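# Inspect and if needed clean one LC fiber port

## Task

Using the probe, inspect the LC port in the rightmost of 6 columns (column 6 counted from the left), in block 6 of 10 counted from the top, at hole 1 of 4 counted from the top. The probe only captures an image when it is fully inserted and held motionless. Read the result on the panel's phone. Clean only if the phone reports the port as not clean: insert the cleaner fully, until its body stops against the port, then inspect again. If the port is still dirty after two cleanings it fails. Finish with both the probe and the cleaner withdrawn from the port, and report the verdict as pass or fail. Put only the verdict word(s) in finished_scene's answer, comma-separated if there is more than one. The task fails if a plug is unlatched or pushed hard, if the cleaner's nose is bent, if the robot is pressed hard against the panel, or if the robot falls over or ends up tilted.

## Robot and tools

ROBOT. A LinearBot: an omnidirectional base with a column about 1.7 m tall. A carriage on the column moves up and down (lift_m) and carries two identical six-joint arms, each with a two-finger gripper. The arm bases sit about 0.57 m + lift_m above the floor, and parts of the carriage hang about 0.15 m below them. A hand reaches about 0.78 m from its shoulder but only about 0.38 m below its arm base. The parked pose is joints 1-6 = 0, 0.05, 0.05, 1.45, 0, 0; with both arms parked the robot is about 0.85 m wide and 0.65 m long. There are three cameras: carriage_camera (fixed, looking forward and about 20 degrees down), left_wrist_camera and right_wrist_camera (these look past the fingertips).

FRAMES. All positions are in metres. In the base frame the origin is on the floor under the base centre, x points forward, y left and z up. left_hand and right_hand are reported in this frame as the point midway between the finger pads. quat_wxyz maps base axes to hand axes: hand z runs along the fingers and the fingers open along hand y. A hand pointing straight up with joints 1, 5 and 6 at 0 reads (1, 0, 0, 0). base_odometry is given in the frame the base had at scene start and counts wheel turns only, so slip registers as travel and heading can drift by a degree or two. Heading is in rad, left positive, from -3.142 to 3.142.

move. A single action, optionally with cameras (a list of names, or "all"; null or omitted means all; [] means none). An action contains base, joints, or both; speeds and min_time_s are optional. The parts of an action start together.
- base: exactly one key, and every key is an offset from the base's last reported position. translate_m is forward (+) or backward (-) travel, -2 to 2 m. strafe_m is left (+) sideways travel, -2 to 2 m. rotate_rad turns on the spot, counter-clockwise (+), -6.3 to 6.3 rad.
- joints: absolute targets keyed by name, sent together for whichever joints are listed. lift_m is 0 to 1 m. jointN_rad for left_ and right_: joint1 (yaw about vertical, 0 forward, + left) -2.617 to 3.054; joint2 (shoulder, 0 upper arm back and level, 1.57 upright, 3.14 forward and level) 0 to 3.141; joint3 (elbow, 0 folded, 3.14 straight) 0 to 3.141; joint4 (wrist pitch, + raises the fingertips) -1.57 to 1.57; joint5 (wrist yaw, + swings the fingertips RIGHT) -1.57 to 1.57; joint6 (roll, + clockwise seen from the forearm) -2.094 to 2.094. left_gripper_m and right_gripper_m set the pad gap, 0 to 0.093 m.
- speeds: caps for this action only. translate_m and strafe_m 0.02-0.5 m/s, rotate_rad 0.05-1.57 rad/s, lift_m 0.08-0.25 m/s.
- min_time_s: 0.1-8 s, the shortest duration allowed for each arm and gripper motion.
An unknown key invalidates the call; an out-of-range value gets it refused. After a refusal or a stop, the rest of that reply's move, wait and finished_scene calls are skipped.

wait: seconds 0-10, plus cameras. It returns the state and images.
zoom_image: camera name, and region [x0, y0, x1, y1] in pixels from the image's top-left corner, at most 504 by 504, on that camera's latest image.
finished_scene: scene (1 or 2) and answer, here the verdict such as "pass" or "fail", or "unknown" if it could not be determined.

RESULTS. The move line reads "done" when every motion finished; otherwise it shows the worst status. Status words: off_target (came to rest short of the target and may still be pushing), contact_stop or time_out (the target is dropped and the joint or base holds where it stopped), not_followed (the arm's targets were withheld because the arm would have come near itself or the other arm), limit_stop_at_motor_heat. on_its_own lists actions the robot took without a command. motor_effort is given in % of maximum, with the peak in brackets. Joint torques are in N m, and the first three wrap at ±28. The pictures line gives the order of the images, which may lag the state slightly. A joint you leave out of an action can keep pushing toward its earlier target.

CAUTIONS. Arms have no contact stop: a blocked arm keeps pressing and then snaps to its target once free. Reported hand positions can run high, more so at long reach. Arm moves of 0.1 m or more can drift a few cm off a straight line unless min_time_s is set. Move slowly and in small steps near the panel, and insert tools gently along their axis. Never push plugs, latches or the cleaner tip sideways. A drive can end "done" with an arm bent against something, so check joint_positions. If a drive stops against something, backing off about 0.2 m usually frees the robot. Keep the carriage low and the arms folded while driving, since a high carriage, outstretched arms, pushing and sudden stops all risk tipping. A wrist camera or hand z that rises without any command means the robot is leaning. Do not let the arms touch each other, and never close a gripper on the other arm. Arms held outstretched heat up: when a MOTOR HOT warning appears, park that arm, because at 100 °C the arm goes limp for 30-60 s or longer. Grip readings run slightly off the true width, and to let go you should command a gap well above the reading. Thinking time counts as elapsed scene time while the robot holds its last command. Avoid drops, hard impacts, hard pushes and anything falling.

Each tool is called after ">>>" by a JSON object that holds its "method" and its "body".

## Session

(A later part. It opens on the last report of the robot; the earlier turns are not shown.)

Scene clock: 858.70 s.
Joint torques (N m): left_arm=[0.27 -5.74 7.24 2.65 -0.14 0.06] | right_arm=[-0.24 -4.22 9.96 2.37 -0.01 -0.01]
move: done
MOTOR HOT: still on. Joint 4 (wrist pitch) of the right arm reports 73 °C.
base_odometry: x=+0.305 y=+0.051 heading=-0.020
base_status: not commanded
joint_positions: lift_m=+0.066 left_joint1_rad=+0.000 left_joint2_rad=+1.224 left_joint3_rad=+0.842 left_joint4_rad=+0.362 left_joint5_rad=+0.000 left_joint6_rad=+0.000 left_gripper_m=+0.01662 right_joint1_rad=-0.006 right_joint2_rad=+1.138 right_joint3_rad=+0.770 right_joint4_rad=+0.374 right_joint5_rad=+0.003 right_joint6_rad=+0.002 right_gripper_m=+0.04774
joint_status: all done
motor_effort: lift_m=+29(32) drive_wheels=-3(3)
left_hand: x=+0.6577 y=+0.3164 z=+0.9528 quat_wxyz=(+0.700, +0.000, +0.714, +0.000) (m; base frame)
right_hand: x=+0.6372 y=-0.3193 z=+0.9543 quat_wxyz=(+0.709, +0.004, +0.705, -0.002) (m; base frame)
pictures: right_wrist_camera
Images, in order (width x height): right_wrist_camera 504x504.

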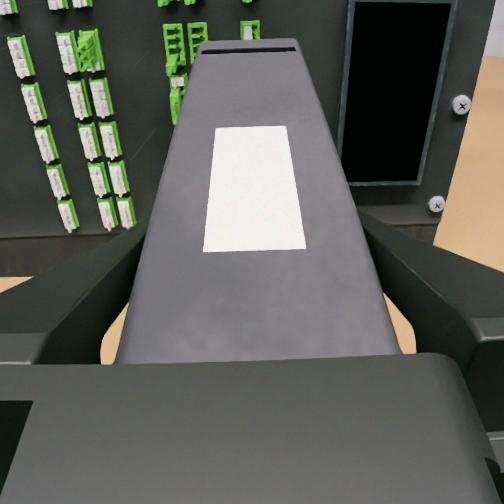

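>>> {"method": "move", "body": {"base": {"translate_m":0.007}, "speeds": {"translate_m":0.02}, "joints": {"lift_m":0.0675,"right_joint4_rad":0.45}, "cameras": ["right_wrist_camera"]}}

>>> {"method": "zoom_image", "body": {"camera": "right_wrist_camera", "region": [210, 0, 280, 50]}}

>>> {"method": "move", "body": {"joints": {"right_joint5_rad":0.02}, "cameras": ["right_wrist_camera"]}}

>>> {"method": "zoom_image", "body": {"camera": "right_wrist_camera", "region": [210, 0, 280, 50]}}

>>> {"method": "move", "body": {"joints": {"right_joint5_rad":-0.02}, "cameras": ["right_wrist_camera"]}}

>>> {"method": "zoom_image", "body": {"camera": "right_wrist_camera", "region": [210, 0, 280, 50]}}

Scene clock: 909.43 s.
Joint torques (N m): left_arm=[0.25 -5.7 7.23 2.6 -0.15 0.07] | right_arm=[-0.27 -3.9 9.99 2.62 -0.01 -0.01]
move: off_target
MOTOR HOT: still on. Joint 4 (wrist pitch) of the right arm reports 75 °C.
base_odometry: x=+0.312 y=+0.051 heading=-0.020
base_status: done
joint_positions: lift_m=+0.067 left_joint1_rad=+0.000 left_joint2_rad=+1.224 left_joint3_rad=+0.842 left_joint4_rad=+0.366 left_joint5_rad=+0.000 left_joint6_rad=+0.000 left_gripper_m=+0.01662 right_joint1_rad=-0.006 right_joint2_rad=+1.135 right_joint3_rad=+0.770 right_joint4_rad=+0.367 right_joint5_rad=+0.003 right_joint6_rad=+0.002 right_gripper_m=+0.04774
joint_status: right_joint4_rad off_target (ended at +0.367, target +0.450); the others done
motor_effort: lift_m=+29(36) drive_wheels=+0(6)
left_hand: x=+0.6577 y=+0.3164 z=+0.9554 quat_wxyz=(+0.701, +0.000, +0.713, +0.000) (m; base frame)
right_hand: x=+0.6365 y=-0.3193 z=+0.9555 quat_wxyz=(+0.708, +0.004, +0.706, -0.002) (m; base frame)
pictures: right_wrist_camera
Images, in order (width x height): right_wrist_camera 504x504.

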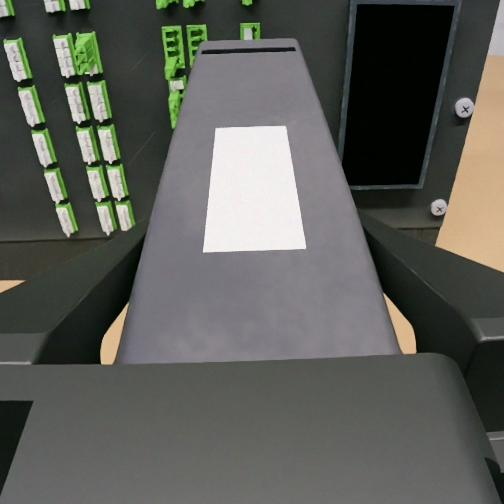

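Scaled by 7.200 from the camera's 504x504 image, which has a finer 720x720 frame.

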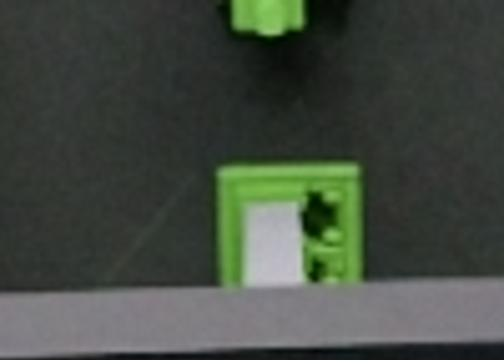

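Scene clock: 909.77 s.
Joint torques (N m): left_arm=[0.27 -5.7 7.21 2.58 -0.15 0.07] | right_arm=[-0.27 -3.93 9.98 2.62 0.16 -0.01]
move: done
MOTOR HOT: still on. Joint 4 (wrist pitch) of the right arm reports 75 °C.
base_odometry: x=+0.312 y=+0.051 heading=-0.020
base_status: not commanded
joint_positions: lift_m=+0.067 left_joint1_rad=+0.000 left_joint2_rad=+1.224 left_joint3_rad=+0.842 left_joint4_rad=+0.366 left_joint5_rad=+0.000 left_joint6_rad=+0.000 left_gripper_m=+0.01662 right_joint1_rad=-0.006 right_joint2_rad=+1.135 right_joint3_rad=+0.770 right_joint4_rad=+0.367 right_joint5_rad=+0.006 right_joint6_rad=+0.002 right_gripper_m=+0.04774
joint_status: all done
motor_effort: lift_m=+28(31) drive_wheels=+1(1)
left_hand: x=+0.6577 y=+0.3164 z=+0.9554 quat_wxyz=(+0.701, +0.000, +0.713, +0.000) (m; base frame)
right_hand: x=+0.6365 y=-0.3199 z=+0.9555 quat_wxyz=(+0.708, +0.005, +0.706, -0.004) (m; base frame)
pictures: right_wrist_camera
Images, in order (width x height): right_wrist_camera 504x504.

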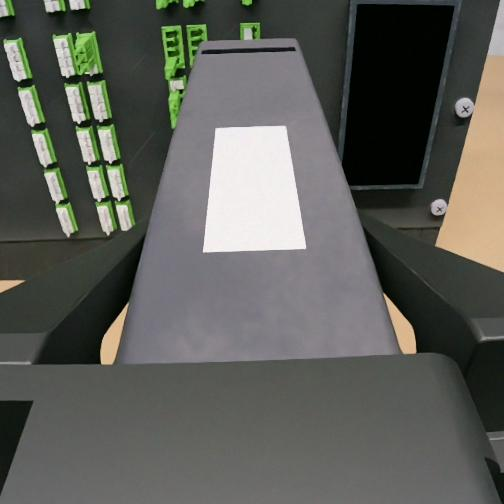

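Scaled by 7.200 from the camera's 504x504 image, which has a finer 720x720 frame.

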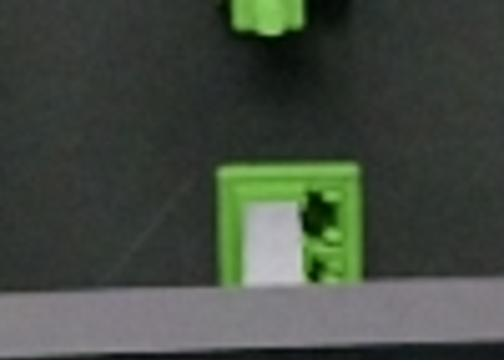

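Scene clock: 910.17 s.
Joint torques (N m): left_arm=[0.27 -5.74 7.21 2.58 -0.15 0.07] | right_arm=[-0.27 -3.88 9.98 2.62 -0.21 -0.01]
move: done
MOTOR HOT: still on. Joint 4 (wrist pitch) of the right arm reports 74 °C.
base_odometry: x=+0.312 y=+0.051 heading=-0.020
base_status: not commanded
joint_positions: lift_m=+0.067 left_joint1_rad=+0.000 left_joint2_rad=+1.224 left_joint3_rad=+0.842 left_joint4_rad=+0.366 left_joint5_rad=+0.000 left_joint6_rad=+0.000 left_gripper_m=+0.01662 right_joint1_rad=-0.006 right_joint2_rad=+1.135 right_joint3_rad=+0.770 right_joint4_rad=+0.367 right_joint5_rad=+0.002 right_joint6_rad=+0.002 right_gripper_m=+0.04774
joint_status: all done
motor_effort: lift_m=+30(33) drive_wheels=+0(1)
left_hand: x=+0.6577 y=+0.3164 z=+0.9554 quat_wxyz=(+0.701, +0.000, +0.713, +0.000) (m; base frame)
right_hand: x=+0.6366 y=-0.3191 z=+0.9555 quat_wxyz=(+0.708, +0.003, +0.706, -0.002) (m; base frame)
pictures: right_wrist_camera
Images, in order (width x height): right_wrist_camera 504x504.

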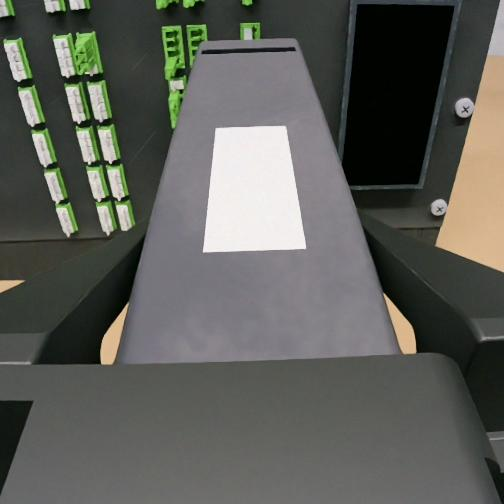

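Scaled by 7.200 from the camera's 504x504 image, which has a finer 720x720 frame.

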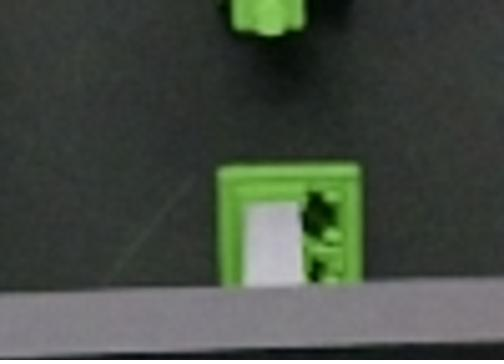

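>>> {"method": "move", "body": {"base": {"translate_m":0.005}, "speeds": {"translate_m":0.02}, "joints": {"right_joint5_rad":0.0}, "cameras": ["right_wrist_camera"]}}

>>> {"method": "zoom_image", "body": {"camera": "right_wrist_camera", "region": [210, 0, 280, 50]}}

Scene clock: 918.53 s.
Joint torques (N m): left_arm=[0.25 -5.7 7.28 2.59 -0.15 0.07] | right_arm=[-0.27 -1.78 10.02 2.87 0 -0.01]
move: done
MOTOR HOT: still on. Joint 4 (wrist pitch) of the right arm reports 73 °C.
base_odometry: x=+0.317 y=+0.051 heading=-0.020
base_status: done
joint_positions: lift_m=+0.067 left_joint1_rad=+0.000 left_joint2_rad=+1.224 left_joint3_rad=+0.842 left_joint4_rad=+0.366 left_joint5_rad=+0.000 left_joint6_rad=+0.000 left_gripper_m=+0.01662 right_joint1_rad=-0.006 right_joint2_rad=+1.114 right_joint3_rad=+0.770 right_joint4_rad=+0.340 right_joint5_rad=+0.001 right_joint6_rad=+0.002 right_gripper_m=+0.04774
joint_status: all done
motor_effort: lift_m=+26(33) drive_wheels=+3(8)
left_hand: x=+0.6577 y=+0.3164 z=+0.9554 quat_wxyz=(+0.701, +0.000, +0.713, +0.000) (m; base frame)
right_hand: x=+0.6322 y=-0.3190 z=+0.9569 quat_wxyz=(+0.706, +0.003, +0.708, -0.002) (m; base frame)
pictures: right_wrist_camera
Images, in order (width x height): right_wrist_camera 504x504.

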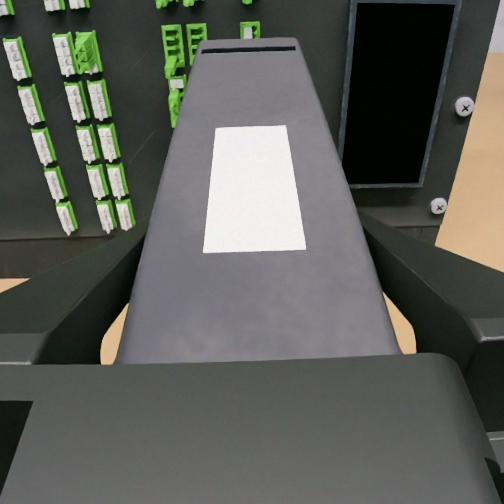

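Scaled by 7.200 from the camera's 504x504 image, which has a finer 720x720 frame.

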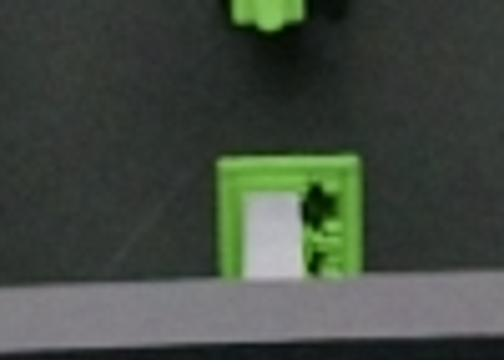

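>>> {"method": "move", "body": {"base": {"translate_m":-0.005}, "speeds": {"translate_m":0.02}, "joints": {"lift_m":0.0665,"right_joint4_rad":0.48}, "cameras": ["right_wrist_camera"]}}

>>> {"method": "zoom_image", "body": {"camera": "right_wrist_camera", "region": [210, 0, 280, 50]}}

>>> {"method": "move", "body": {"base": {"translate_m":0.004}, "speeds": {"translate_m":0.02}, "cameras": ["right_wrist_camera"]}}

>>> {"method": "zoom_image", "body": {"camera": "right_wrist_camera", "region": [210, 0, 280, 50]}}

Scene clock: 937.53 s.
Joint torques (N m): left_arm=[0.24 -5.74 7.2 2.62 -0.14 0.07] | right_arm=[-0.24 -3.96 10 2.84 -0.01 -0.01]
move: off_target
MOTOR HOT: still on. Joint 4 (wrist pitch) of the right arm reports 73 °C.
base_odometry: x=+0.312 y=+0.051 heading=-0.020
base_status: done
joint_positions: lift_m=+0.067 left_joint1_rad=+0.000 left_joint2_rad=+1.225 left_joint3_rad=+0.842 left_joint4_rad=+0.365 left_joint5_rad=+0.000 left_joint6_rad=+0.000 left_gripper_m=+0.01662 right_joint1_rad=-0.006 right_joint2_rad=+1.135 right_joint3_rad=+0.770 right_joint4_rad=+0.373 right_joint5_rad=+0.001 right_joint6_rad=+0.002 right_gripper_m=+0.04774
joint_status: right_joint4_rad off_target (ended at +0.373, target +0.480); the others done
motor_effort: lift_m=+27(31) drive_wheels=+0(8)
left_hand: x=+0.6578 y=+0.3164 z=+0.9542 quat_wxyz=(+0.701, +0.000, +0.714, +0.000) (m; base frame)
right_hand: x=+0.6366 y=-0.3190 z=+0.9559 quat_wxyz=(+0.710, +0.003, +0.705, -0.002) (m; base frame)
pictures: right_wrist_camera
Images, in order (width x height): right_wrist_camera 504x504.

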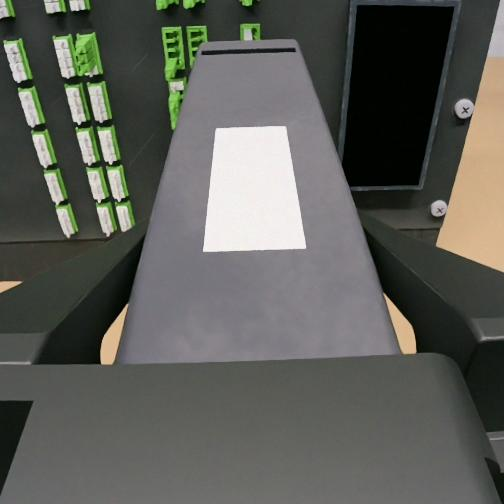

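Scaled by 7.200 from the camera's 504x504 image, which has a finer 720x720 frame.

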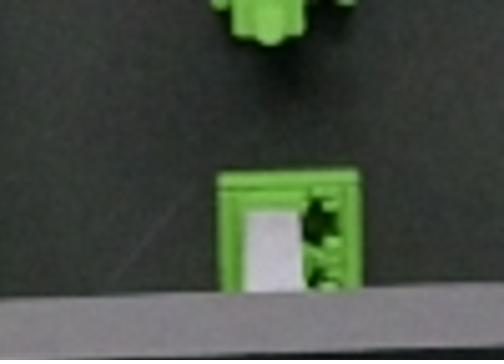

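Scene clock: 938.10 s.
Joint torques (N m): left_arm=[0.25 -5.74 7.2 2.59 -0.14 0.06] | right_arm=[-0.23 -2.32 10.03 3.03 0.01 -0.01]
move: done
MOTOR HOT: still on. Joint 4 (wrist pitch) of the right arm reports 74 °C.
base_odometry: x=+0.316 y=+0.051 heading=-0.020
base_status: done
joint_positions: lift_m=+0.067 left_joint1_rad=+0.000 left_joint2_rad=+1.225 left_joint3_rad=+0.842 left_joint4_rad=+0.365 left_joint5_rad=+0.000 left_joint6_rad=+0.000 left_gripper_m=+0.01662 right_joint1_rad=-0.006 right_joint2_rad=+1.119 right_joint3_rad=+0.770 right_joint4_rad=+0.352 right_joint5_rad=+0.001 right_joint6_rad=+0.002 right_gripper_m=+0.04774
joint_status: not commanded
motor_effort: lift_m=+28(32) drive_wheels=+3(9)
left_hand: x=+0.6578 y=+0.3164 z=+0.9542 quat_wxyz=(+0.701, +0.000, +0.714, +0.000) (m; base frame)
right_hand: x=+0.6333 y=-0.3190 z=+0.9570 quat_wxyz=(+0.708, +0.003, +0.706, -0.002) (m; base frame)
pictures: right_wrist_camera
Images, in order (width x height): right_wrist_camera 504x504.

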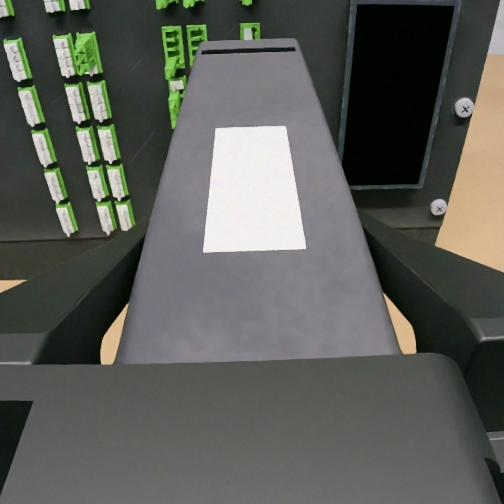

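Scaled by 7.200 from the camera's 504x504 image, which has a finer 720x720 frame.

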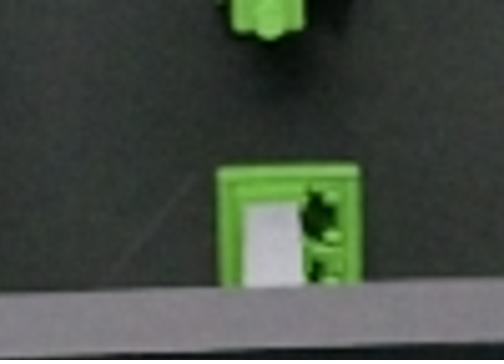

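>>> {"method": "move", "body": {"base": {"translate_m":0.005}, "speeds": {"translate_m":0.02}, "joints": {"lift_m":0.0655,"right_joint4_rad":0.53}, "cameras": ["right_wrist_camera"]}}

>>> {"method": "zoom_image", "body": {"camera": "right_wrist_camera", "region": [210, 0, 280, 50]}}

>>> {"method": "wait", "body": {"seconds": 2, "cameras": ["right_wrist_camera","carriage_camera"]}}

Scene clock: 953.30 s.
Joint torques (N m): left_arm=[0.25 -5.78 7.25 2.61 -0.14 0.07] | right_arm=[-0.25 -0.73 10.8 3.55 -0.01 0]
move: off_target
MOTOR HOT: still on. Joint 4 (wrist pitch) of the right arm reports 81 °C.
base_odometry: x=+0.321 y=+0.051 heading=-0.020
base_status: done
joint_positions: lift_m=+0.066 left_joint1_rad=+0.000 left_joint2_rad=+1.225 left_joint3_rad=+0.842 left_joint4_rad=+0.364 left_joint5_rad=+0.000 left_joint6_rad=+0.000 left_gripper_m=+0.01662 right_joint1_rad=-0.006 right_joint2_rad=+1.102 right_joint3_rad=+0.762 right_joint4_rad=+0.346 right_joint5_rad=+0.001 right_joint6_rad=+0.002 right_gripper_m=+0.04774
joint_status: right_joint4_rad off_target (ended at +0.346, target +0.530); the others done
motor_effort: lift_m=+28(30) drive_wheels=+5(11)
left_hand: x=+0.6578 y=+0.3164 z=+0.9530 quat_wxyz=(+0.700, +0.000, +0.714, +0.000) (m; base frame)
right_hand: x=+0.6295 y=-0.3190 z=+0.9570 quat_wxyz=(+0.709, +0.003, +0.705, -0.002) (m; base frame)
pictures: right_wrist_camera
Images, in order (width x height): right_wrist_camera 504x504.

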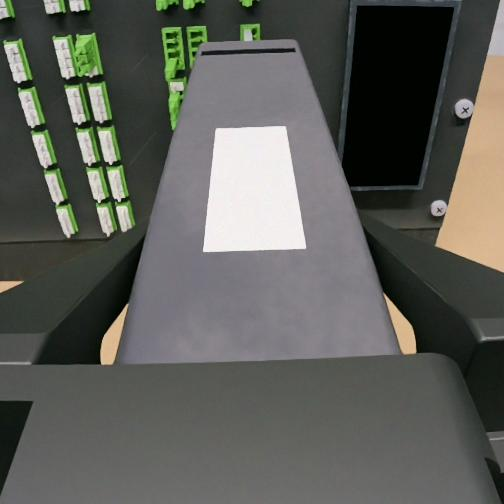

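Scaled by 7.200 from the camera's 504x504 image, which has a finer 720x720 frame.

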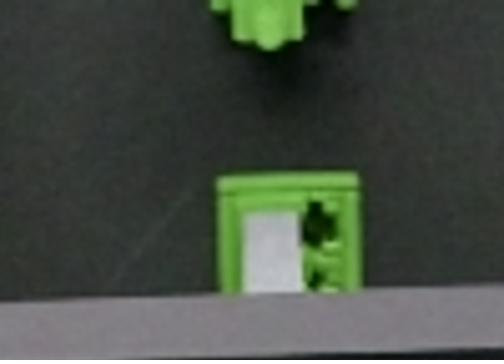

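Scene clock: 955.30 s.
Joint torques (N m): left_arm=[0.28 -5.78 7.21 2.6 -0.15 0.07] | right_arm=[-0.28 -0.66 10.73 3.56 0 -0.02]
MOTOR HOT: still on. Joint 4 (wrist pitch) of the right arm reports 81 °C.
base_odometry: x=+0.321 y=+0.051 heading=-0.020
base_status: done
joint_positions: lift_m=+0.066 left_joint1_rad=+0.000 left_joint2_rad=+1.225 left_joint3_rad=+0.842 left_joint4_rad=+0.364 left_joint5_rad=+0.000 left_joint6_rad=+0.000 left_gripper_m=+0.01662 right_joint1_rad=-0.006 right_joint2_rad=+1.102 right_joint3_rad=+0.762 right_joint4_rad=+0.346 right_joint5_rad=+0.001 right_joint6_rad=+0.002 right_gripper_m=+0.04774
joint_status: right_joint4_rad off_target (ended at +0.346, target +0.530); the others done
motor_effort: lift_m=+28(30) drive_wheels=+4(11)
left_hand: x=+0.6578 y=+0.3164 z=+0.9530 quat_wxyz=(+0.700, +0.000, +0.714, +0.000) (m; base frame)
right_hand: x=+0.6295 y=-0.3190 z=+0.9570 quat_wxyz=(+0.709, +0.003, +0.705, -0.002) (m; base frame)
wait: 2.00 s; at rest by 0.27 s
pictures: carriage_camera, right_wrist_camera
Images, in order (width x height): carriage_camera 504x504, right_wrist_camera 504x504.

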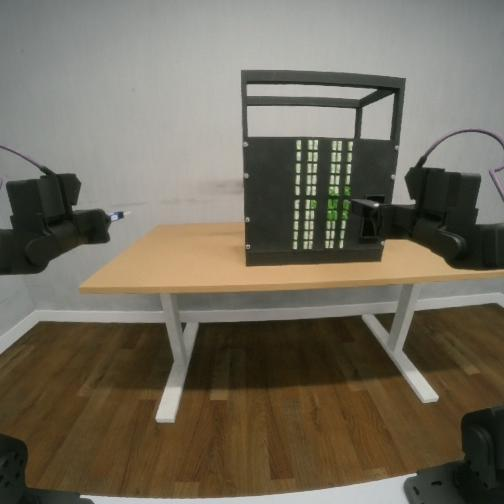

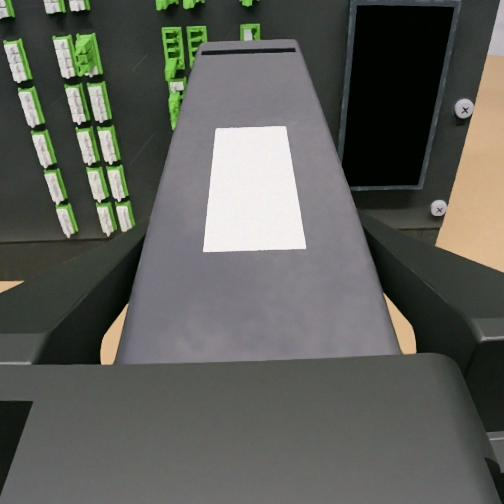

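>>> {"method": "move", "body": {"base": {"translate_m":-0.03}, "speeds": {"translate_m":0.03}, "joints": {"lift_m":0.067,"right_joint4_rad":0.43}, "cameras": []}}

>>> {"method": "wait", "body": {"seconds": 1, "cameras": ["right_wrist_camera"]}}

>>> {"method": "zoom_image", "body": {"camera": "right_wrist_camera", "region": [210, 0, 280, 50]}}

>>> {"method": "move", "body": {"base": {"translate_m":-0.03}, "speeds": {"translate_m":0.03}, "cameras": ["right_wrist_camera"]}}

>>> {"method": "zoom_image", "body": {"camera": "right_wrist_camera", "region": [210, 0, 280, 50]}}

Scene clock: 1030.23 s.
Joint torques (N m): left_arm=[0.25 -5.7 7.15 2.58 -0.14 0.07] | right_arm=[-0.25 -3.95 10.73 2.34 0 -0.01]
move: off_target
MOTOR HOT: still on. Joint 4 (wrist pitch) of the right arm reports 91 °C.
base_odometry: x=+0.291 y=+0.051 heading=-0.020
base_status: done
joint_positions: lift_m=+0.067 left_joint1_rad=+0.000 left_joint2_rad=+1.225 left_joint3_rad=+0.842 left_joint4_rad=+0.364 left_joint5_rad=+0.000 left_joint6_rad=+0.000 left_gripper_m=+0.01662 right_joint1_rad=-0.006 right_joint2_rad=+1.135 right_joint3_rad=+0.762 right_joint4_rad=+0.378 right_joint5_rad=+0.001 right_joint6_rad=+0.002 right_gripper_m=+0.04774
joint_status: right_joint4_rad off_target (ended at +0.378, target +0.430); the others done
motor_effort: lift_m=+29(35) drive_wheels=-6(9)
left_hand: x=+0.6578 y=+0.3164 z=+0.9542 quat_wxyz=(+0.700, +0.000, +0.714, +0.000) (m; base frame)
right_hand: x=+0.6364 y=-0.3190 z=+0.9534 quat_wxyz=(+0.709, +0.003, +0.706, -0.002) (m; base frame)
pictures: none
No camera images: "cameras" was empty.

Scene clock: 1031.23 s.
Joint torques (N m): left_arm=[0.25 -5.78 7.2 2.61 -0.14 0.08] | right_arm=[-0.24 -3.92 10.73 2.34 -0.01 -0.01]
MOTOR HOT: still on. Joint 4 (wrist pitch) of the right arm reports 90 °C.
base_odometry: x=+0.291 y=+0.051 heading=-0.020
base_status: done
joint_positions: lift_m=+0.067 left_joint1_rad=+0.000 left_joint2_rad=+1.225 left_joint3_rad=+0.842 left_joint4_rad=+0.364 left_joint5_rad=+0.000 left_joint6_rad=+0.000 left_gripper_m=+0.01662 right_joint1_rad=-0.006 right_joint2_rad=+1.135 right_joint3_rad=+0.762 right_joint4_rad=+0.378 right_joint5_rad=+0.001 right_joint6_rad=+0.002 right_gripper_m=+0.04774
joint_status: right_joint4_rad off_target (ended at +0.378, target +0.430); the others done
motor_effort: lift_m=+30(35) drive_wheels=+2(9)
left_hand: x=+0.6578 y=+0.3164 z=+0.9542 quat_wxyz=(+0.700, +0.000, +0.714, +0.000) (m; base frame)
right_hand: x=+0.6364 y=-0.3190 z=+0.9534 quat_wxyz=(+0.709, +0.003, +0.706, -0.002) (m; base frame)
wait: 1.00 s; at rest by 0.27 s
pictures: right_wrist_camera
Images, in order (width x height): right_wrist_camera 504x504.

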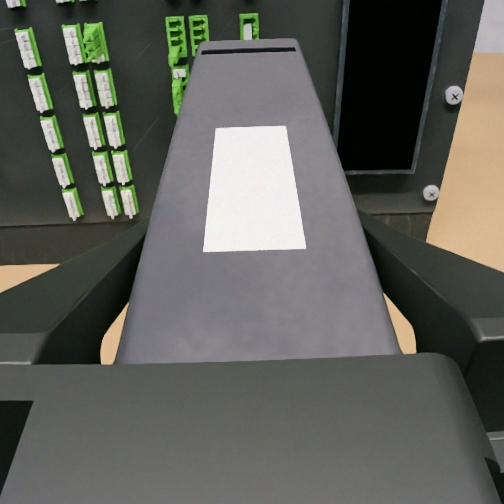

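Scaled by 7.200 from the camera's 504x504 image, which has a finer 720x720 frame.

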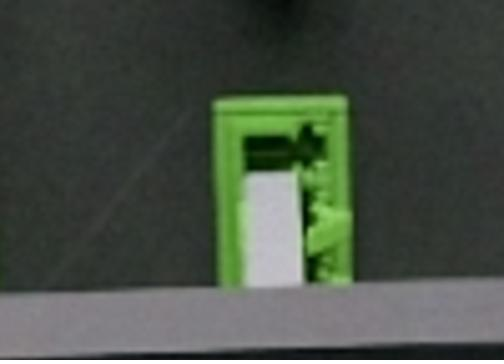

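Scene clock: 1032.67 s.
Joint torques (N m): left_arm=[0.27 -5.76 7.21 2.61 -0.13 0.07] | right_arm=[-0.25 -4.31 10.74 2.46 0 -0.01]
move: done
MOTOR HOT: still on. Joint 4 (wrist pitch) of the right arm reports 90 °C.
base_odometry: x=+0.261 y=+0.052 heading=-0.020
base_status: done
joint_positions: lift_m=+0.067 left_joint1_rad=+0.000 left_joint2_rad=+1.225 left_joint3_rad=+0.842 left_joint4_rad=+0.364 left_joint5_rad=+0.000 left_joint6_rad=+0.000 left_gripper_m=+0.01662 right_joint1_rad=-0.006 right_joint2_rad=+1.139 right_joint3_rad=+0.762 right_joint4_rad=+0.372 right_joint5_rad=+0.001 right_joint6_rad=+0.002 right_gripper_m=+0.04774
joint_status: not commanded
motor_effort: lift_m=+30(34) drive_wheels=-5(15)
left_hand: x=+0.6578 y=+0.3164 z=+0.9542 quat_wxyz=(+0.700, +0.000, +0.714, +0.000) (m; base frame)
right_hand: x=+0.6372 y=-0.3190 z=+0.9506 quat_wxyz=(+0.705, +0.003, +0.709, -0.002) (m; base frame)
pictures: right_wrist_camera
Images, in order (width x height): right_wrist_camera 504x504.

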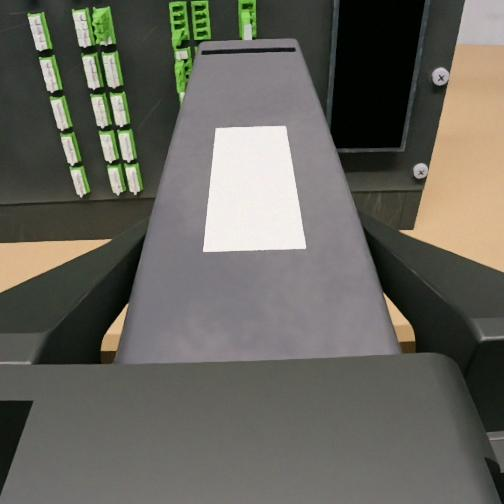

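Scaled by 7.200 from the camera's 504x504 image, which has a finer 720x720 frame.

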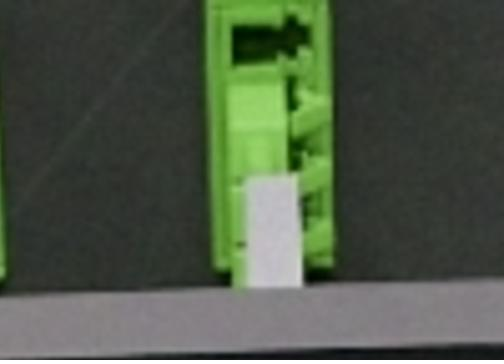

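>>> {"method": "move", "body": {"base": {"translate_m":-0.15}, "speeds": {"translate_m":0.1}, "cameras": ["right_wrist_camera","carriage_camera"]}}

>>> {"method": "zoom_image", "body": {"camera": "right_wrist_camera", "region": [0, 0, 504, 200]}}

>>> {"method": "move", "body": {"joints": {"right_joint4_rad":1.45,"right_joint2_rad":0.6,"right_joint3_rad":0.45}, "min_time_s": 3, "cameras": []}}

Scene clock: 1079.23 s.
Joint torques (N m): left_arm=[0.28 -5.76 7.21 2.61 -0.14 0.07] | right_arm=[-0.21 -4.53 10.71 2.42 -0.01 -0.01]
move: done
MOTOR HOT: still on. Joint 4 (wrist pitch) of the right arm reports 83 °C.
base_odometry: x=+0.111 y=+0.055 heading=-0.020
base_status: done
joint_positions: lift_m=+0.067 left_joint1_rad=+0.000 left_joint2_rad=+1.225 left_joint3_rad=+0.842 left_joint4_rad=+0.364 left_joint5_rad=+0.000 left_joint6_rad=+0.000 left_gripper_m=+0.01662 right_joint1_rad=-0.006 right_joint2_rad=+1.141 right_joint3_rad=+0.762 right_joint4_rad=+0.370 right_joint5_rad=+0.001 right_joint6_rad=+0.002 right_gripper_m=+0.04774
joint_status: not commanded
motor_effort: lift_m=+30(35) drive_wheels=-3(10)
left_hand: x=+0.6578 y=+0.3164 z=+0.9542 quat_wxyz=(+0.700, +0.000, +0.714, +0.000) (m; base frame)
right_hand: x=+0.6375 y=-0.3190 z=+0.9494 quat_wxyz=(+0.704, +0.003, +0.710, -0.002) (m; base frame)
pictures: carriage_camera, right_wrist_camera
Images, in order (width x height): carriage_camera 504x504, right_wrist_camera 504x504.

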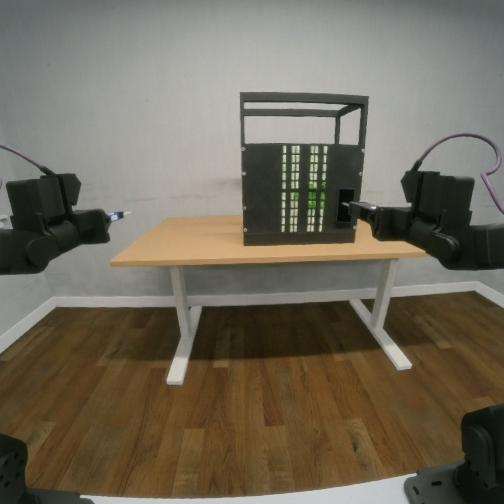

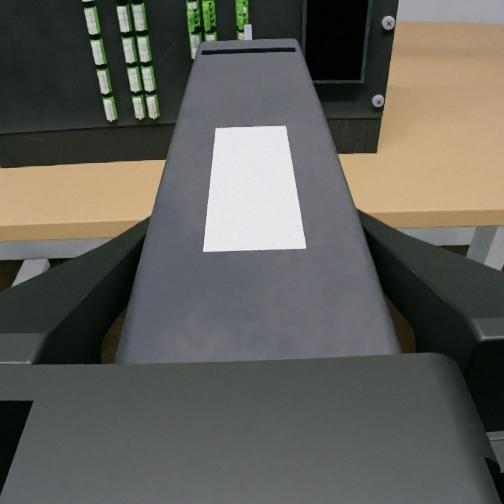

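Scaled by 1.000.

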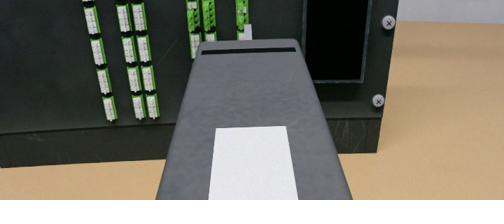

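Scene clock: 1082.53 s.
Joint torques (N m): left_arm=[0.28 -5.75 7.2 2.61 -0.14 0.07] | right_arm=[-0.27 0.7 5.7 0.6 -0.02 -0.01]
move: done
MOTOR HOT: still on. Joint 4 (wrist pitch) of the right arm reports 82 °C.
base_odometry: x=+0.111 y=+0.055 heading=-0.020
base_status: not commanded
joint_positions: lift_m=+0.067 left_joint1_rad=+0.000 left_joint2_rad=+1.225 left_joint3_rad=+0.842 left_joint4_rad=+0.364 left_joint5_rad=+0.000 left_joint6_rad=+0.000 left_gripper_m=+0.01662 right_joint1_rad=-0.006 right_joint2_rad=+0.609 right_joint3_rad=+0.451 right_joint4_rad=+1.420 right_joint5_rad=+0.001 right_joint6_rad=+0.002 right_gripper_m=+0.04774
joint_status: all done
motor_effort: lift_m=+30(34) drive_wheels=-3(4)
left_hand: x=+0.6578 y=+0.3164 z=+0.9542 quat_wxyz=(+0.700, +0.000, +0.714, +0.000) (m; base frame)
right_hand: x=+0.3601 y=-0.3173 z=+1.1546 quat_wxyz=(+0.988, +0.001, +0.154, -0.002) (m; base frame)
pictures: none
No camera images: "cameras" was empty.

>>> {"method": "wait", "body": {"seconds": 10, "cameras": []}}

>>> {"method": "wait", "body": {"seconds": 10, "cameras": []}}

>>> {"method": "wait", "body": {"seconds": 10, "cameras": []}}

>>> {"method": "wait", "body": {"seconds": 10, "cameras": []}}

>>> {"method": "wait", "body": {"seconds": 10, "cameras": ["left_wrist_camera"]}}

Scene clock: 1116.30 s.
Joint torques (N m): left_arm=[0.25 -5.78 7.2 2.6 -0.14 0.07] | right_arm=[-0.24 0.72 5.71 0.59 -0.01 -0.01]
MOTOR HOT: cleared for the motors of the right arm.
base_odometry: x=+0.111 y=+0.055 heading=-0.020
base_status: not commanded
joint_positions: lift_m=+0.067 left_joint1_rad=+0.000 left_joint2_rad=+1.225 left_joint3_rad=+0.842 left_joint4_rad=+0.364 left_joint5_rad=+0.000 left_joint6_rad=+0.000 left_gripper_m=+0.01662 right_joint1_rad=-0.006 right_joint2_rad=+0.609 right_joint3_rad=+0.451 right_joint4_rad=+1.420 right_joint5_rad=+0.001 right_joint6_rad=+0.002 right_gripper_m=+0.04774
joint_status: all done
motor_effort: lift_m=+32(34) drive_wheels=-2(4)
left_hand: x=+0.6578 y=+0.3164 z=+0.9542 quat_wxyz=(+0.700, +0.000, +0.714, +0.000) (m; base frame)
right_hand: x=+0.3599 y=-0.3173 z=+1.1546 quat_wxyz=(+0.988, +0.001, +0.154, -0.002) (m; base frame)
wait: 10.00 s; at rest from the start
pictures: none
No camera images: "cameras" was empty.

Scene clock: 1126.30 s.
Joint torques (N m): left_arm=[0.25 -5.78 7.21 2.61 -0.14 0.06] | right_arm=[-0.27 0.72 5.7 0.59 -0.01 -0.01]
base_odometry: x=+0.111 y=+0.055 heading=-0.020
base_status: not commanded
joint_positions: lift_m=+0.067 left_joint1_rad=+0.000 left_joint2_rad=+1.225 left_joint3_rad=+0.842 left_joint4_rad=+0.364 left_joint5_rad=+0.000 left_joint6_rad=+0.000 left_gripper_m=+0.01662 right_joint1_rad=-0.006 right_joint2_rad=+0.609 right_joint3_rad=+0.451 right_joint4_rad=+1.420 right_joint5_rad=+0.001 right_joint6_rad=+0.002 right_gripper_m=+0.04774
joint_status: all done
motor_effort: lift_m=+28(34) drive_wheels=-3(4)
left_hand: x=+0.6578 y=+0.3164 z=+0.9542 quat_wxyz=(+0.700, +0.000, +0.714, +0.000) (m; base frame)
right_hand: x=+0.3599 y=-0.3173 z=+1.1546 quat_wxyz=(+0.988, +0.001, +0.154, -0.002) (m; base frame)
wait: 10.00 s; at rest by 0.27 s
pictures: none
No camera images: "cameras" was empty.

Scene clock: 1136.30 s.
Joint torques (N m): left_arm=[0.27 -5.78 7.2 2.61 -0.14 0.07] | right_arm=[-0.27 0.69 5.68 0.59 -0.01 -0.01]
base_odometry: x=+0.111 y=+0.055 heading=-0.020
base_status: not commanded
joint_positions: lift_m=+0.067 left_joint1_rad=+0.000 left_joint2_rad=+1.225 left_joint3_rad=+0.842 left_joint4_rad=+0.364 left_joint5_rad=+0.000 left_joint6_rad=+0.000 left_gripper_m=+0.01662 right_joint1_rad=-0.006 right_joint2_rad=+0.609 right_joint3_rad=+0.451 right_joint4_rad=+1.420 right_joint5_rad=+0.001 right_joint6_rad=+0.002 right_gripper_m=+0.04774
joint_status: all done
motor_effort: lift_m=+31(34) drive_wheels=-2(4)
left_hand: x=+0.6578 y=+0.3164 z=+0.9542 quat_wxyz=(+0.700, +0.000, +0.714, +0.000) (m; base frame)
right_hand: x=+0.3599 y=-0.3173 z=+1.1546 quat_wxyz=(+0.988, +0.001, +0.154, -0.002) (m; base frame)
wait: 10.00 s; at rest by 0.27 s
pictures: none
No camera images: "cameras" was empty.

Scene clock: 1146.30 s.
Joint torques (N m): left_arm=[0.27 -5.76 7.24 2.61 -0.14 0.07] | right_arm=[-0.28 0.68 5.68 0.6 -0.01 -0.01]
base_odometry: x=+0.111 y=+0.055 heading=-0.020
base_status: not commanded
joint_positions: lift_m=+0.067 left_joint1_rad=+0.000 left_joint2_rad=+1.225 left_joint3_rad=+0.842 left_joint4_rad=+0.364 left_joint5_rad=+0.000 left_joint6_rad=+0.000 left_gripper_m=+0.01662 right_joint1_rad=-0.006 right_joint2_rad=+0.609 right_joint3_rad=+0.451 right_joint4_rad=+1.420 right_joint5_rad=+0.001 right_joint6_rad=+0.002 right_gripper_m=+0.04774
joint_status: all done
motor_effort: lift_m=+32(34) drive_wheels=-3(4)
left_hand: x=+0.6578 y=+0.3164 z=+0.9542 quat_wxyz=(+0.700, +0.000, +0.714, +0.000) (m; base frame)
right_hand: x=+0.3599 y=-0.3173 z=+1.1546 quat_wxyz=(+0.988, +0.001, +0.154, -0.002) (m; base frame)
wait: 10.00 s; at rest by 0.27 s
pictures: none
No camera images: "cameras" was empty.

Scene clock: 1156.30 s.
Joint torques (N m): left_arm=[0.27 -5.76 7.2 2.61 -0.15 0.07] | right_arm=[-0.25 0.68 5.68 0.6 -0.02 -0.01]
base_odometry: x=+0.111 y=+0.055 heading=-0.020
base_status: not commanded
joint_positions: lift_m=+0.067 left_joint1_rad=+0.000 left_joint2_rad=+1.225 left_joint3_rad=+0.842 left_joint4_rad=+0.364 left_joint5_rad=+0.000 left_joint6_rad=+0.000 left_gripper_m=+0.01662 right_joint1_rad=-0.006 right_joint2_rad=+0.609 right_joint3_rad=+0.451 right_joint4_rad=+1.420 right_joint5_rad=+0.001 right_joint6_rad=+0.002 right_gripper_m=+0.04774
joint_status: all done
motor_effort: lift_m=+32(34) drive_wheels=-3(4)
left_hand: x=+0.6578 y=+0.3164 z=+0.9542 quat_wxyz=(+0.700, +0.000, +0.714, +0.000) (m; base frame)
right_hand: x=+0.3599 y=-0.3173 z=+1.1546 quat_wxyz=(+0.988, +0.001, +0.154, -0.002) (m; base frame)
wait: 10.00 s; at rest by 0.27 s
pictures: left_wrist_camera
Images, in order (width x height): left_wrist_camera 504x504.

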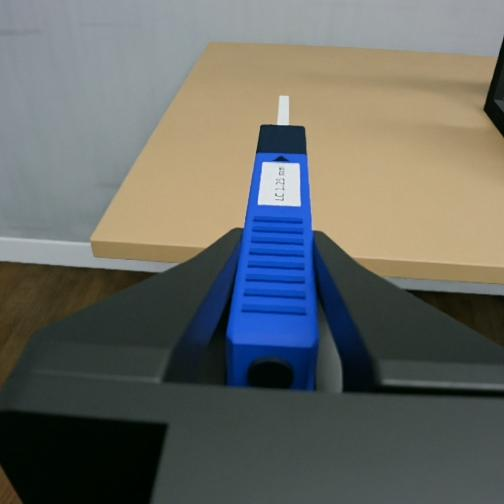

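>>> {"method": "move", "body": {"joints": {"right_joint4_rad":0.38,"right_joint2_rad":1.14,"right_joint3_rad":0.79,"right_joint5_rad":-0.04,"right_joint1_rad":-0.01}, "min_time_s": 3, "cameras": ["right_wrist_camera"]}}

>>> {"method": "zoom_image", "body": {"camera": "right_wrist_camera", "region": [210, 0, 280, 50]}}

Scene clock: 1169.37 s.
Joint torques (N m): left_arm=[0.25 -5.78 7.21 2.61 -0.14 0.07] | right_arm=[0.17 -4.21 11.47 2.35 -0.11 -0.01]
move: off_target
base_odometry: x=+0.111 y=+0.055 heading=-0.020
base_status: not commanded
joint_positions: lift_m=+0.067 left_joint1_rad=+0.000 left_joint2_rad=+1.225 left_joint3_rad=+0.842 left_joint4_rad=+0.364 left_joint5_rad=+0.000 left_joint6_rad=+0.000 left_gripper_m=+0.01662 right_joint1_rad=-0.006 right_joint2_rad=+1.142 right_joint3_rad=+0.745 right_joint4_rad=+0.328 right_joint5_rad=-0.028 right_joint6_rad=+0.002 right_gripper_m=+0.04774
joint_status: right_joint4_rad off_target (ended at +0.328, target +0.380); the others done
motor_effort: lift_m=+32(35) drive_wheels=-2(3)
left_hand: x=+0.6578 y=+0.3164 z=+0.9542 quat_wxyz=(+0.700, +0.000, +0.714, +0.000) (m; base frame)
right_hand: x=+0.6365 y=-0.3139 z=+0.9303 quat_wxyz=(+0.682, -0.007, +0.731, +0.009) (m; base frame)
pictures: right_wrist_camera
Images, in order (width x height): right_wrist_camera 504x504.

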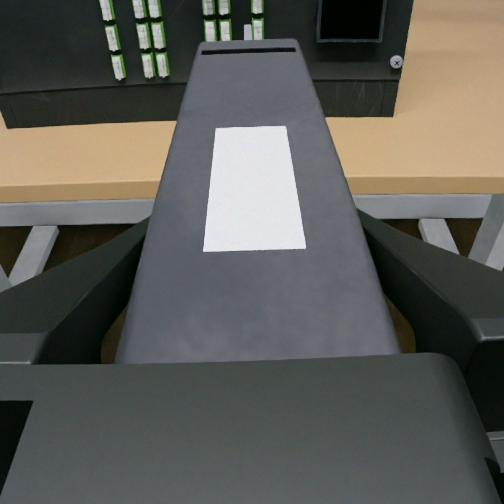

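Scaled by 7.200 from the camera's 504x504 image, which has a finer 720x720 frame.

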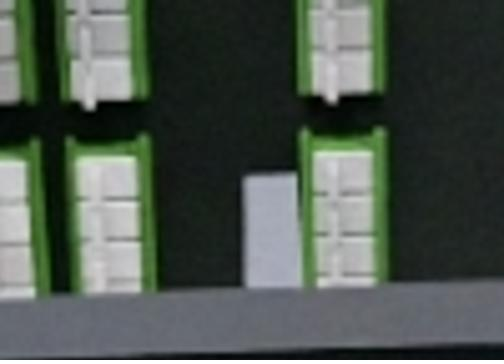

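>>> {"method": "move", "body": {"joints": {"right_joint4_rad":0.415,"right_joint3_rad":0.83,"right_joint5_rad":-0.046}, "base": {"translate_m":0.15}, "speeds": {"translate_m":0.1}, "cameras": []}}

>>> {"method": "wait", "body": {"seconds": 0.5, "cameras": ["right_wrist_camera"]}}

>>> {"method": "zoom_image", "body": {"camera": "right_wrist_camera", "region": [210, 0, 280, 50]}}

Scene clock: 1195.10 s.
Joint torques (N m): left_arm=[0.27 -5.76 7.21 2.61 -0.14 0.07] | right_arm=[0.16 -4.41 10.97 2.47 -0.1 -0.01]
move: off_target
base_odometry: x=+0.261 y=+0.052 heading=-0.020
base_status: done
joint_positions: lift_m=+0.067 left_joint1_rad=+0.000 left_joint2_rad=+1.225 left_joint3_rad=+0.842 left_joint4_rad=+0.364 left_joint5_rad=+0.000 left_joint6_rad=+0.000 left_gripper_m=+0.01662 right_joint1_rad=-0.006 right_joint2_rad=+1.144 right_joint3_rad=+0.792 right_joint4_rad=+0.351 right_joint5_rad=-0.035 right_joint6_rad=+0.002 right_gripper_m=+0.04774
joint_status: right_joint4_rad off_target (ended at +0.351, target +0.415); the others done
motor_effort: lift_m=+33(34) drive_wheels=-7(12)
left_hand: x=+0.6578 y=+0.3164 z=+0.9542 quat_wxyz=(+0.700, +0.000, +0.714, +0.000) (m; base frame)
right_hand: x=+0.6391 y=-0.3127 z=+0.9582 quat_wxyz=(+0.706, -0.010, +0.708, +0.011) (m; base frame)
pictures: none
No camera images: "cameras" was empty.

Scene clock: 1195.60 s.
Joint torques (N m): left_arm=[0.27 -5.82 7.23 2.61 -0.15 0.07] | right_arm=[0.14 -4.44 10.93 2.45 -0.1 -0.01]
base_odometry: x=+0.261 y=+0.052 heading=-0.020
base_status: done
joint_positions: lift_m=+0.067 left_joint1_rad=+0.000 left_joint2_rad=+1.225 left_joint3_rad=+0.842 left_joint4_rad=+0.364 left_joint5_rad=+0.000 left_joint6_rad=+0.000 left_gripper_m=+0.01662 right_joint1_rad=-0.006 right_joint2_rad=+1.144 right_joint3_rad=+0.792 right_joint4_rad=+0.351 right_joint5_rad=-0.035 right_joint6_rad=+0.002 right_gripper_m=+0.04774
joint_status: right_joint4_rad off_target (ended at +0.351, target +0.415); the others done
motor_effort: lift_m=+31(34) drive_wheels=-6(12)
left_hand: x=+0.6578 y=+0.3164 z=+0.9542 quat_wxyz=(+0.700, +0.000, +0.714, +0.000) (m; base frame)
right_hand: x=+0.6391 y=-0.3127 z=+0.9582 quat_wxyz=(+0.706, -0.010, +0.708, +0.011) (m; base frame)
wait: 0.50 s; at rest by 0.27 s
pictures: right_wrist_camera
Images, in order (width x height): right_wrist_camera 504x504.

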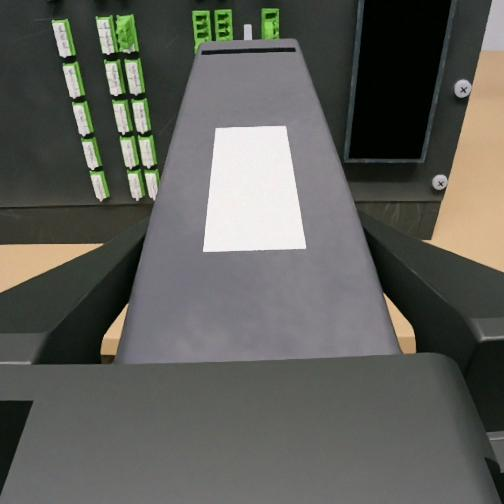

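Scaled by 7.200 from the camera's 504x504 image, which has a finer 720x720 frame.

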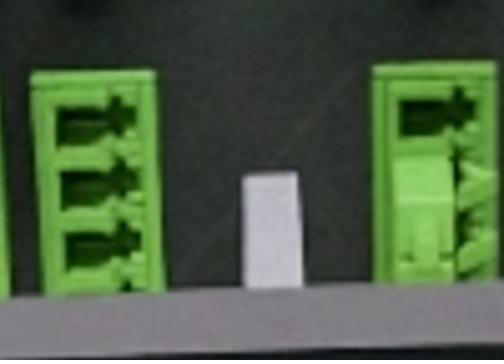

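>>> {"method": "move", "body": {"joints": {"lift_m":0.064}, "base": {"strafe_m":-0.016}, "speeds": {"strafe_m":0.03}, "cameras": []}}

>>> {"method": "move", "body": {"base": {"translate_m":0.022}, "speeds": {"translate_m":0.03}, "cameras": ["right_wrist_camera"]}}

>>> {"method": "zoom_image", "body": {"camera": "right_wrist_camera", "region": [210, 0, 280, 50]}}

Scene clock: 1212.63 s.
Joint torques (N m): left_arm=[0.29 -5.74 7.21 2.64 -0.17 0.07] | right_arm=[0.25 -4.49 10.86 2.44 -0.05 -0.02]
move: done
base_odometry: x=+0.261 y=+0.037 heading=-0.019
base_status: done
joint_positions: lift_m=+0.064 left_joint1_rad=+0.000 left_joint2_rad=+1.225 left_joint3_rad=+0.842 left_joint4_rad=+0.361 left_joint5_rad=+0.000 left_joint6_rad=+0.000 left_gripper_m=+0.01662 right_joint1_rad=-0.007 right_joint2_rad=+1.145 right_joint3_rad=+0.792 right_joint4_rad=+0.351 right_joint5_rad=-0.040 right_joint6_rad=+0.002 right_gripper_m=+0.04774
joint_status: all done
motor_effort: lift_m=+28(30) drive_wheels=+2(13)
left_hand: x=+0.6579 y=+0.3161 z=+0.9506 quat_wxyz=(+0.699, +0.000, +0.715, +0.000) (m; base frame)
right_hand: x=+0.6392 y=-0.3122 z=+0.9557 quat_wxyz=(+0.707, -0.011, +0.707, +0.012) (m; base frame)
pictures: none
No camera images: "cameras" was empty.

Scene clock: 1213.80 s.
Joint torques (N m): left_arm=[0.27 -5.78 7.23 2.64 -0.15 0.07] | right_arm=[0.27 -4.51 10.91 2.45 -0.05 -0.02]
move: done
base_odometry: x=+0.283 y=+0.036 heading=-0.020
base_status: done
joint_positions: lift_m=+0.064 left_joint1_rad=+0.000 left_joint2_rad=+1.225 left_joint3_rad=+0.842 left_joint4_rad=+0.361 left_joint5_rad=+0.000 left_joint6_rad=+0.000 left_gripper_m=+0.01662 right_joint1_rad=-0.007 right_joint2_rad=+1.145 right_joint3_rad=+0.792 right_joint4_rad=+0.352 right_joint5_rad=-0.040 right_joint6_rad=+0.002 right_gripper_m=+0.04774
joint_status: not commanded
motor_effort: lift_m=+27(31) drive_wheels=-6(11)
left_hand: x=+0.6579 y=+0.3161 z=+0.9506 quat_wxyz=(+0.699, +0.000, +0.715, +0.000) (m; base frame)
right_hand: x=+0.6392 y=-0.3121 z=+0.9558 quat_wxyz=(+0.707, -0.011, +0.707, +0.013) (m; base frame)
pictures: right_wrist_camera
Images, in order (width x height): right_wrist_camera 504x504.

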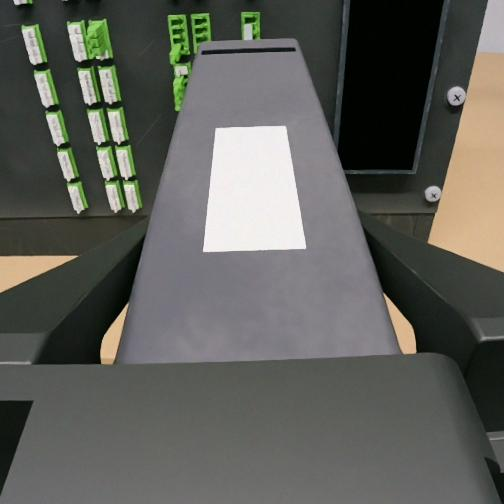

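Scaled by 7.200 from the camera's 504x504 image, which has a finer 720x720 frame.

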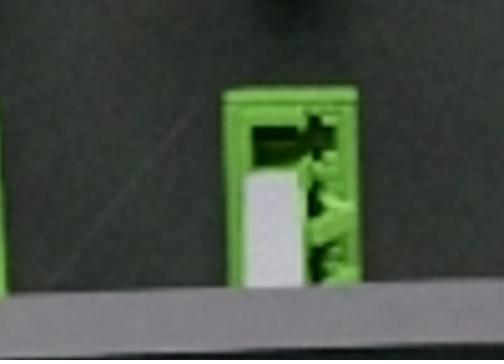

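>>> {"method": "move", "body": {"joints": {"lift_m":0.066}, "base": {"translate_m":0.005}, "speeds": {"translate_m":0.03}, "cameras": ["right_wrist_camera"]}}

>>> {"method": "zoom_image", "body": {"camera": "right_wrist_camera", "region": [210, 0, 280, 50]}}

Scene clock: 1226.30 s.
Joint torques (N m): left_arm=[0.29 -5.86 7.21 2.6 -0.15 0.07] | right_arm=[0.25 -4.79 10.85 2.45 -0.06 -0.01]
move: done
base_odometry: x=+0.288 y=+0.036 heading=-0.020
base_status: done
joint_positions: lift_m=+0.066 left_joint1_rad=+0.000 left_joint2_rad=+1.225 left_joint3_rad=+0.842 left_joint4_rad=+0.364 left_joint5_rad=+0.000 left_joint6_rad=+0.000 left_gripper_m=+0.01662 right_joint1_rad=-0.007 right_joint2_rad=+1.148 right_joint3_rad=+0.793 right_joint4_rad=+0.353 right_joint5_rad=-0.040 right_joint6_rad=+0.002 right_gripper_m=+0.04774
joint_status: all done
motor_effort: lift_m=+28(36) drive_wheels=+2(14)
left_hand: x=+0.6578 y=+0.3161 z=+0.9534 quat_wxyz=(+0.701, +0.000, +0.714, +0.000) (m; base frame)
right_hand: x=+0.6400 y=-0.3121 z=+0.9569 quat_wxyz=(+0.706, -0.011, +0.708, +0.013) (m; base frame)
pictures: right_wrist_camera
Images, in order (width x height): right_wrist_camera 504x504.

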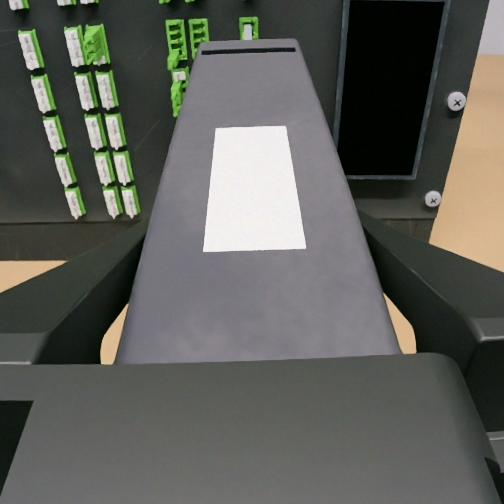

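Scaled by 7.200 from the camera's 504x504 image, which has a finer 720x720 frame.

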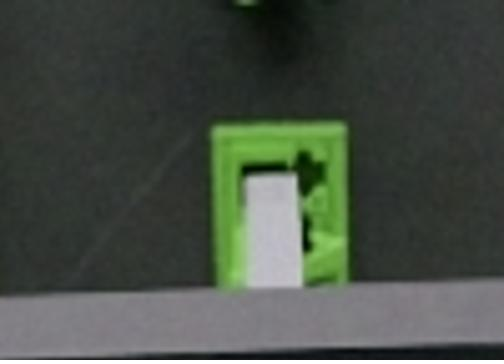

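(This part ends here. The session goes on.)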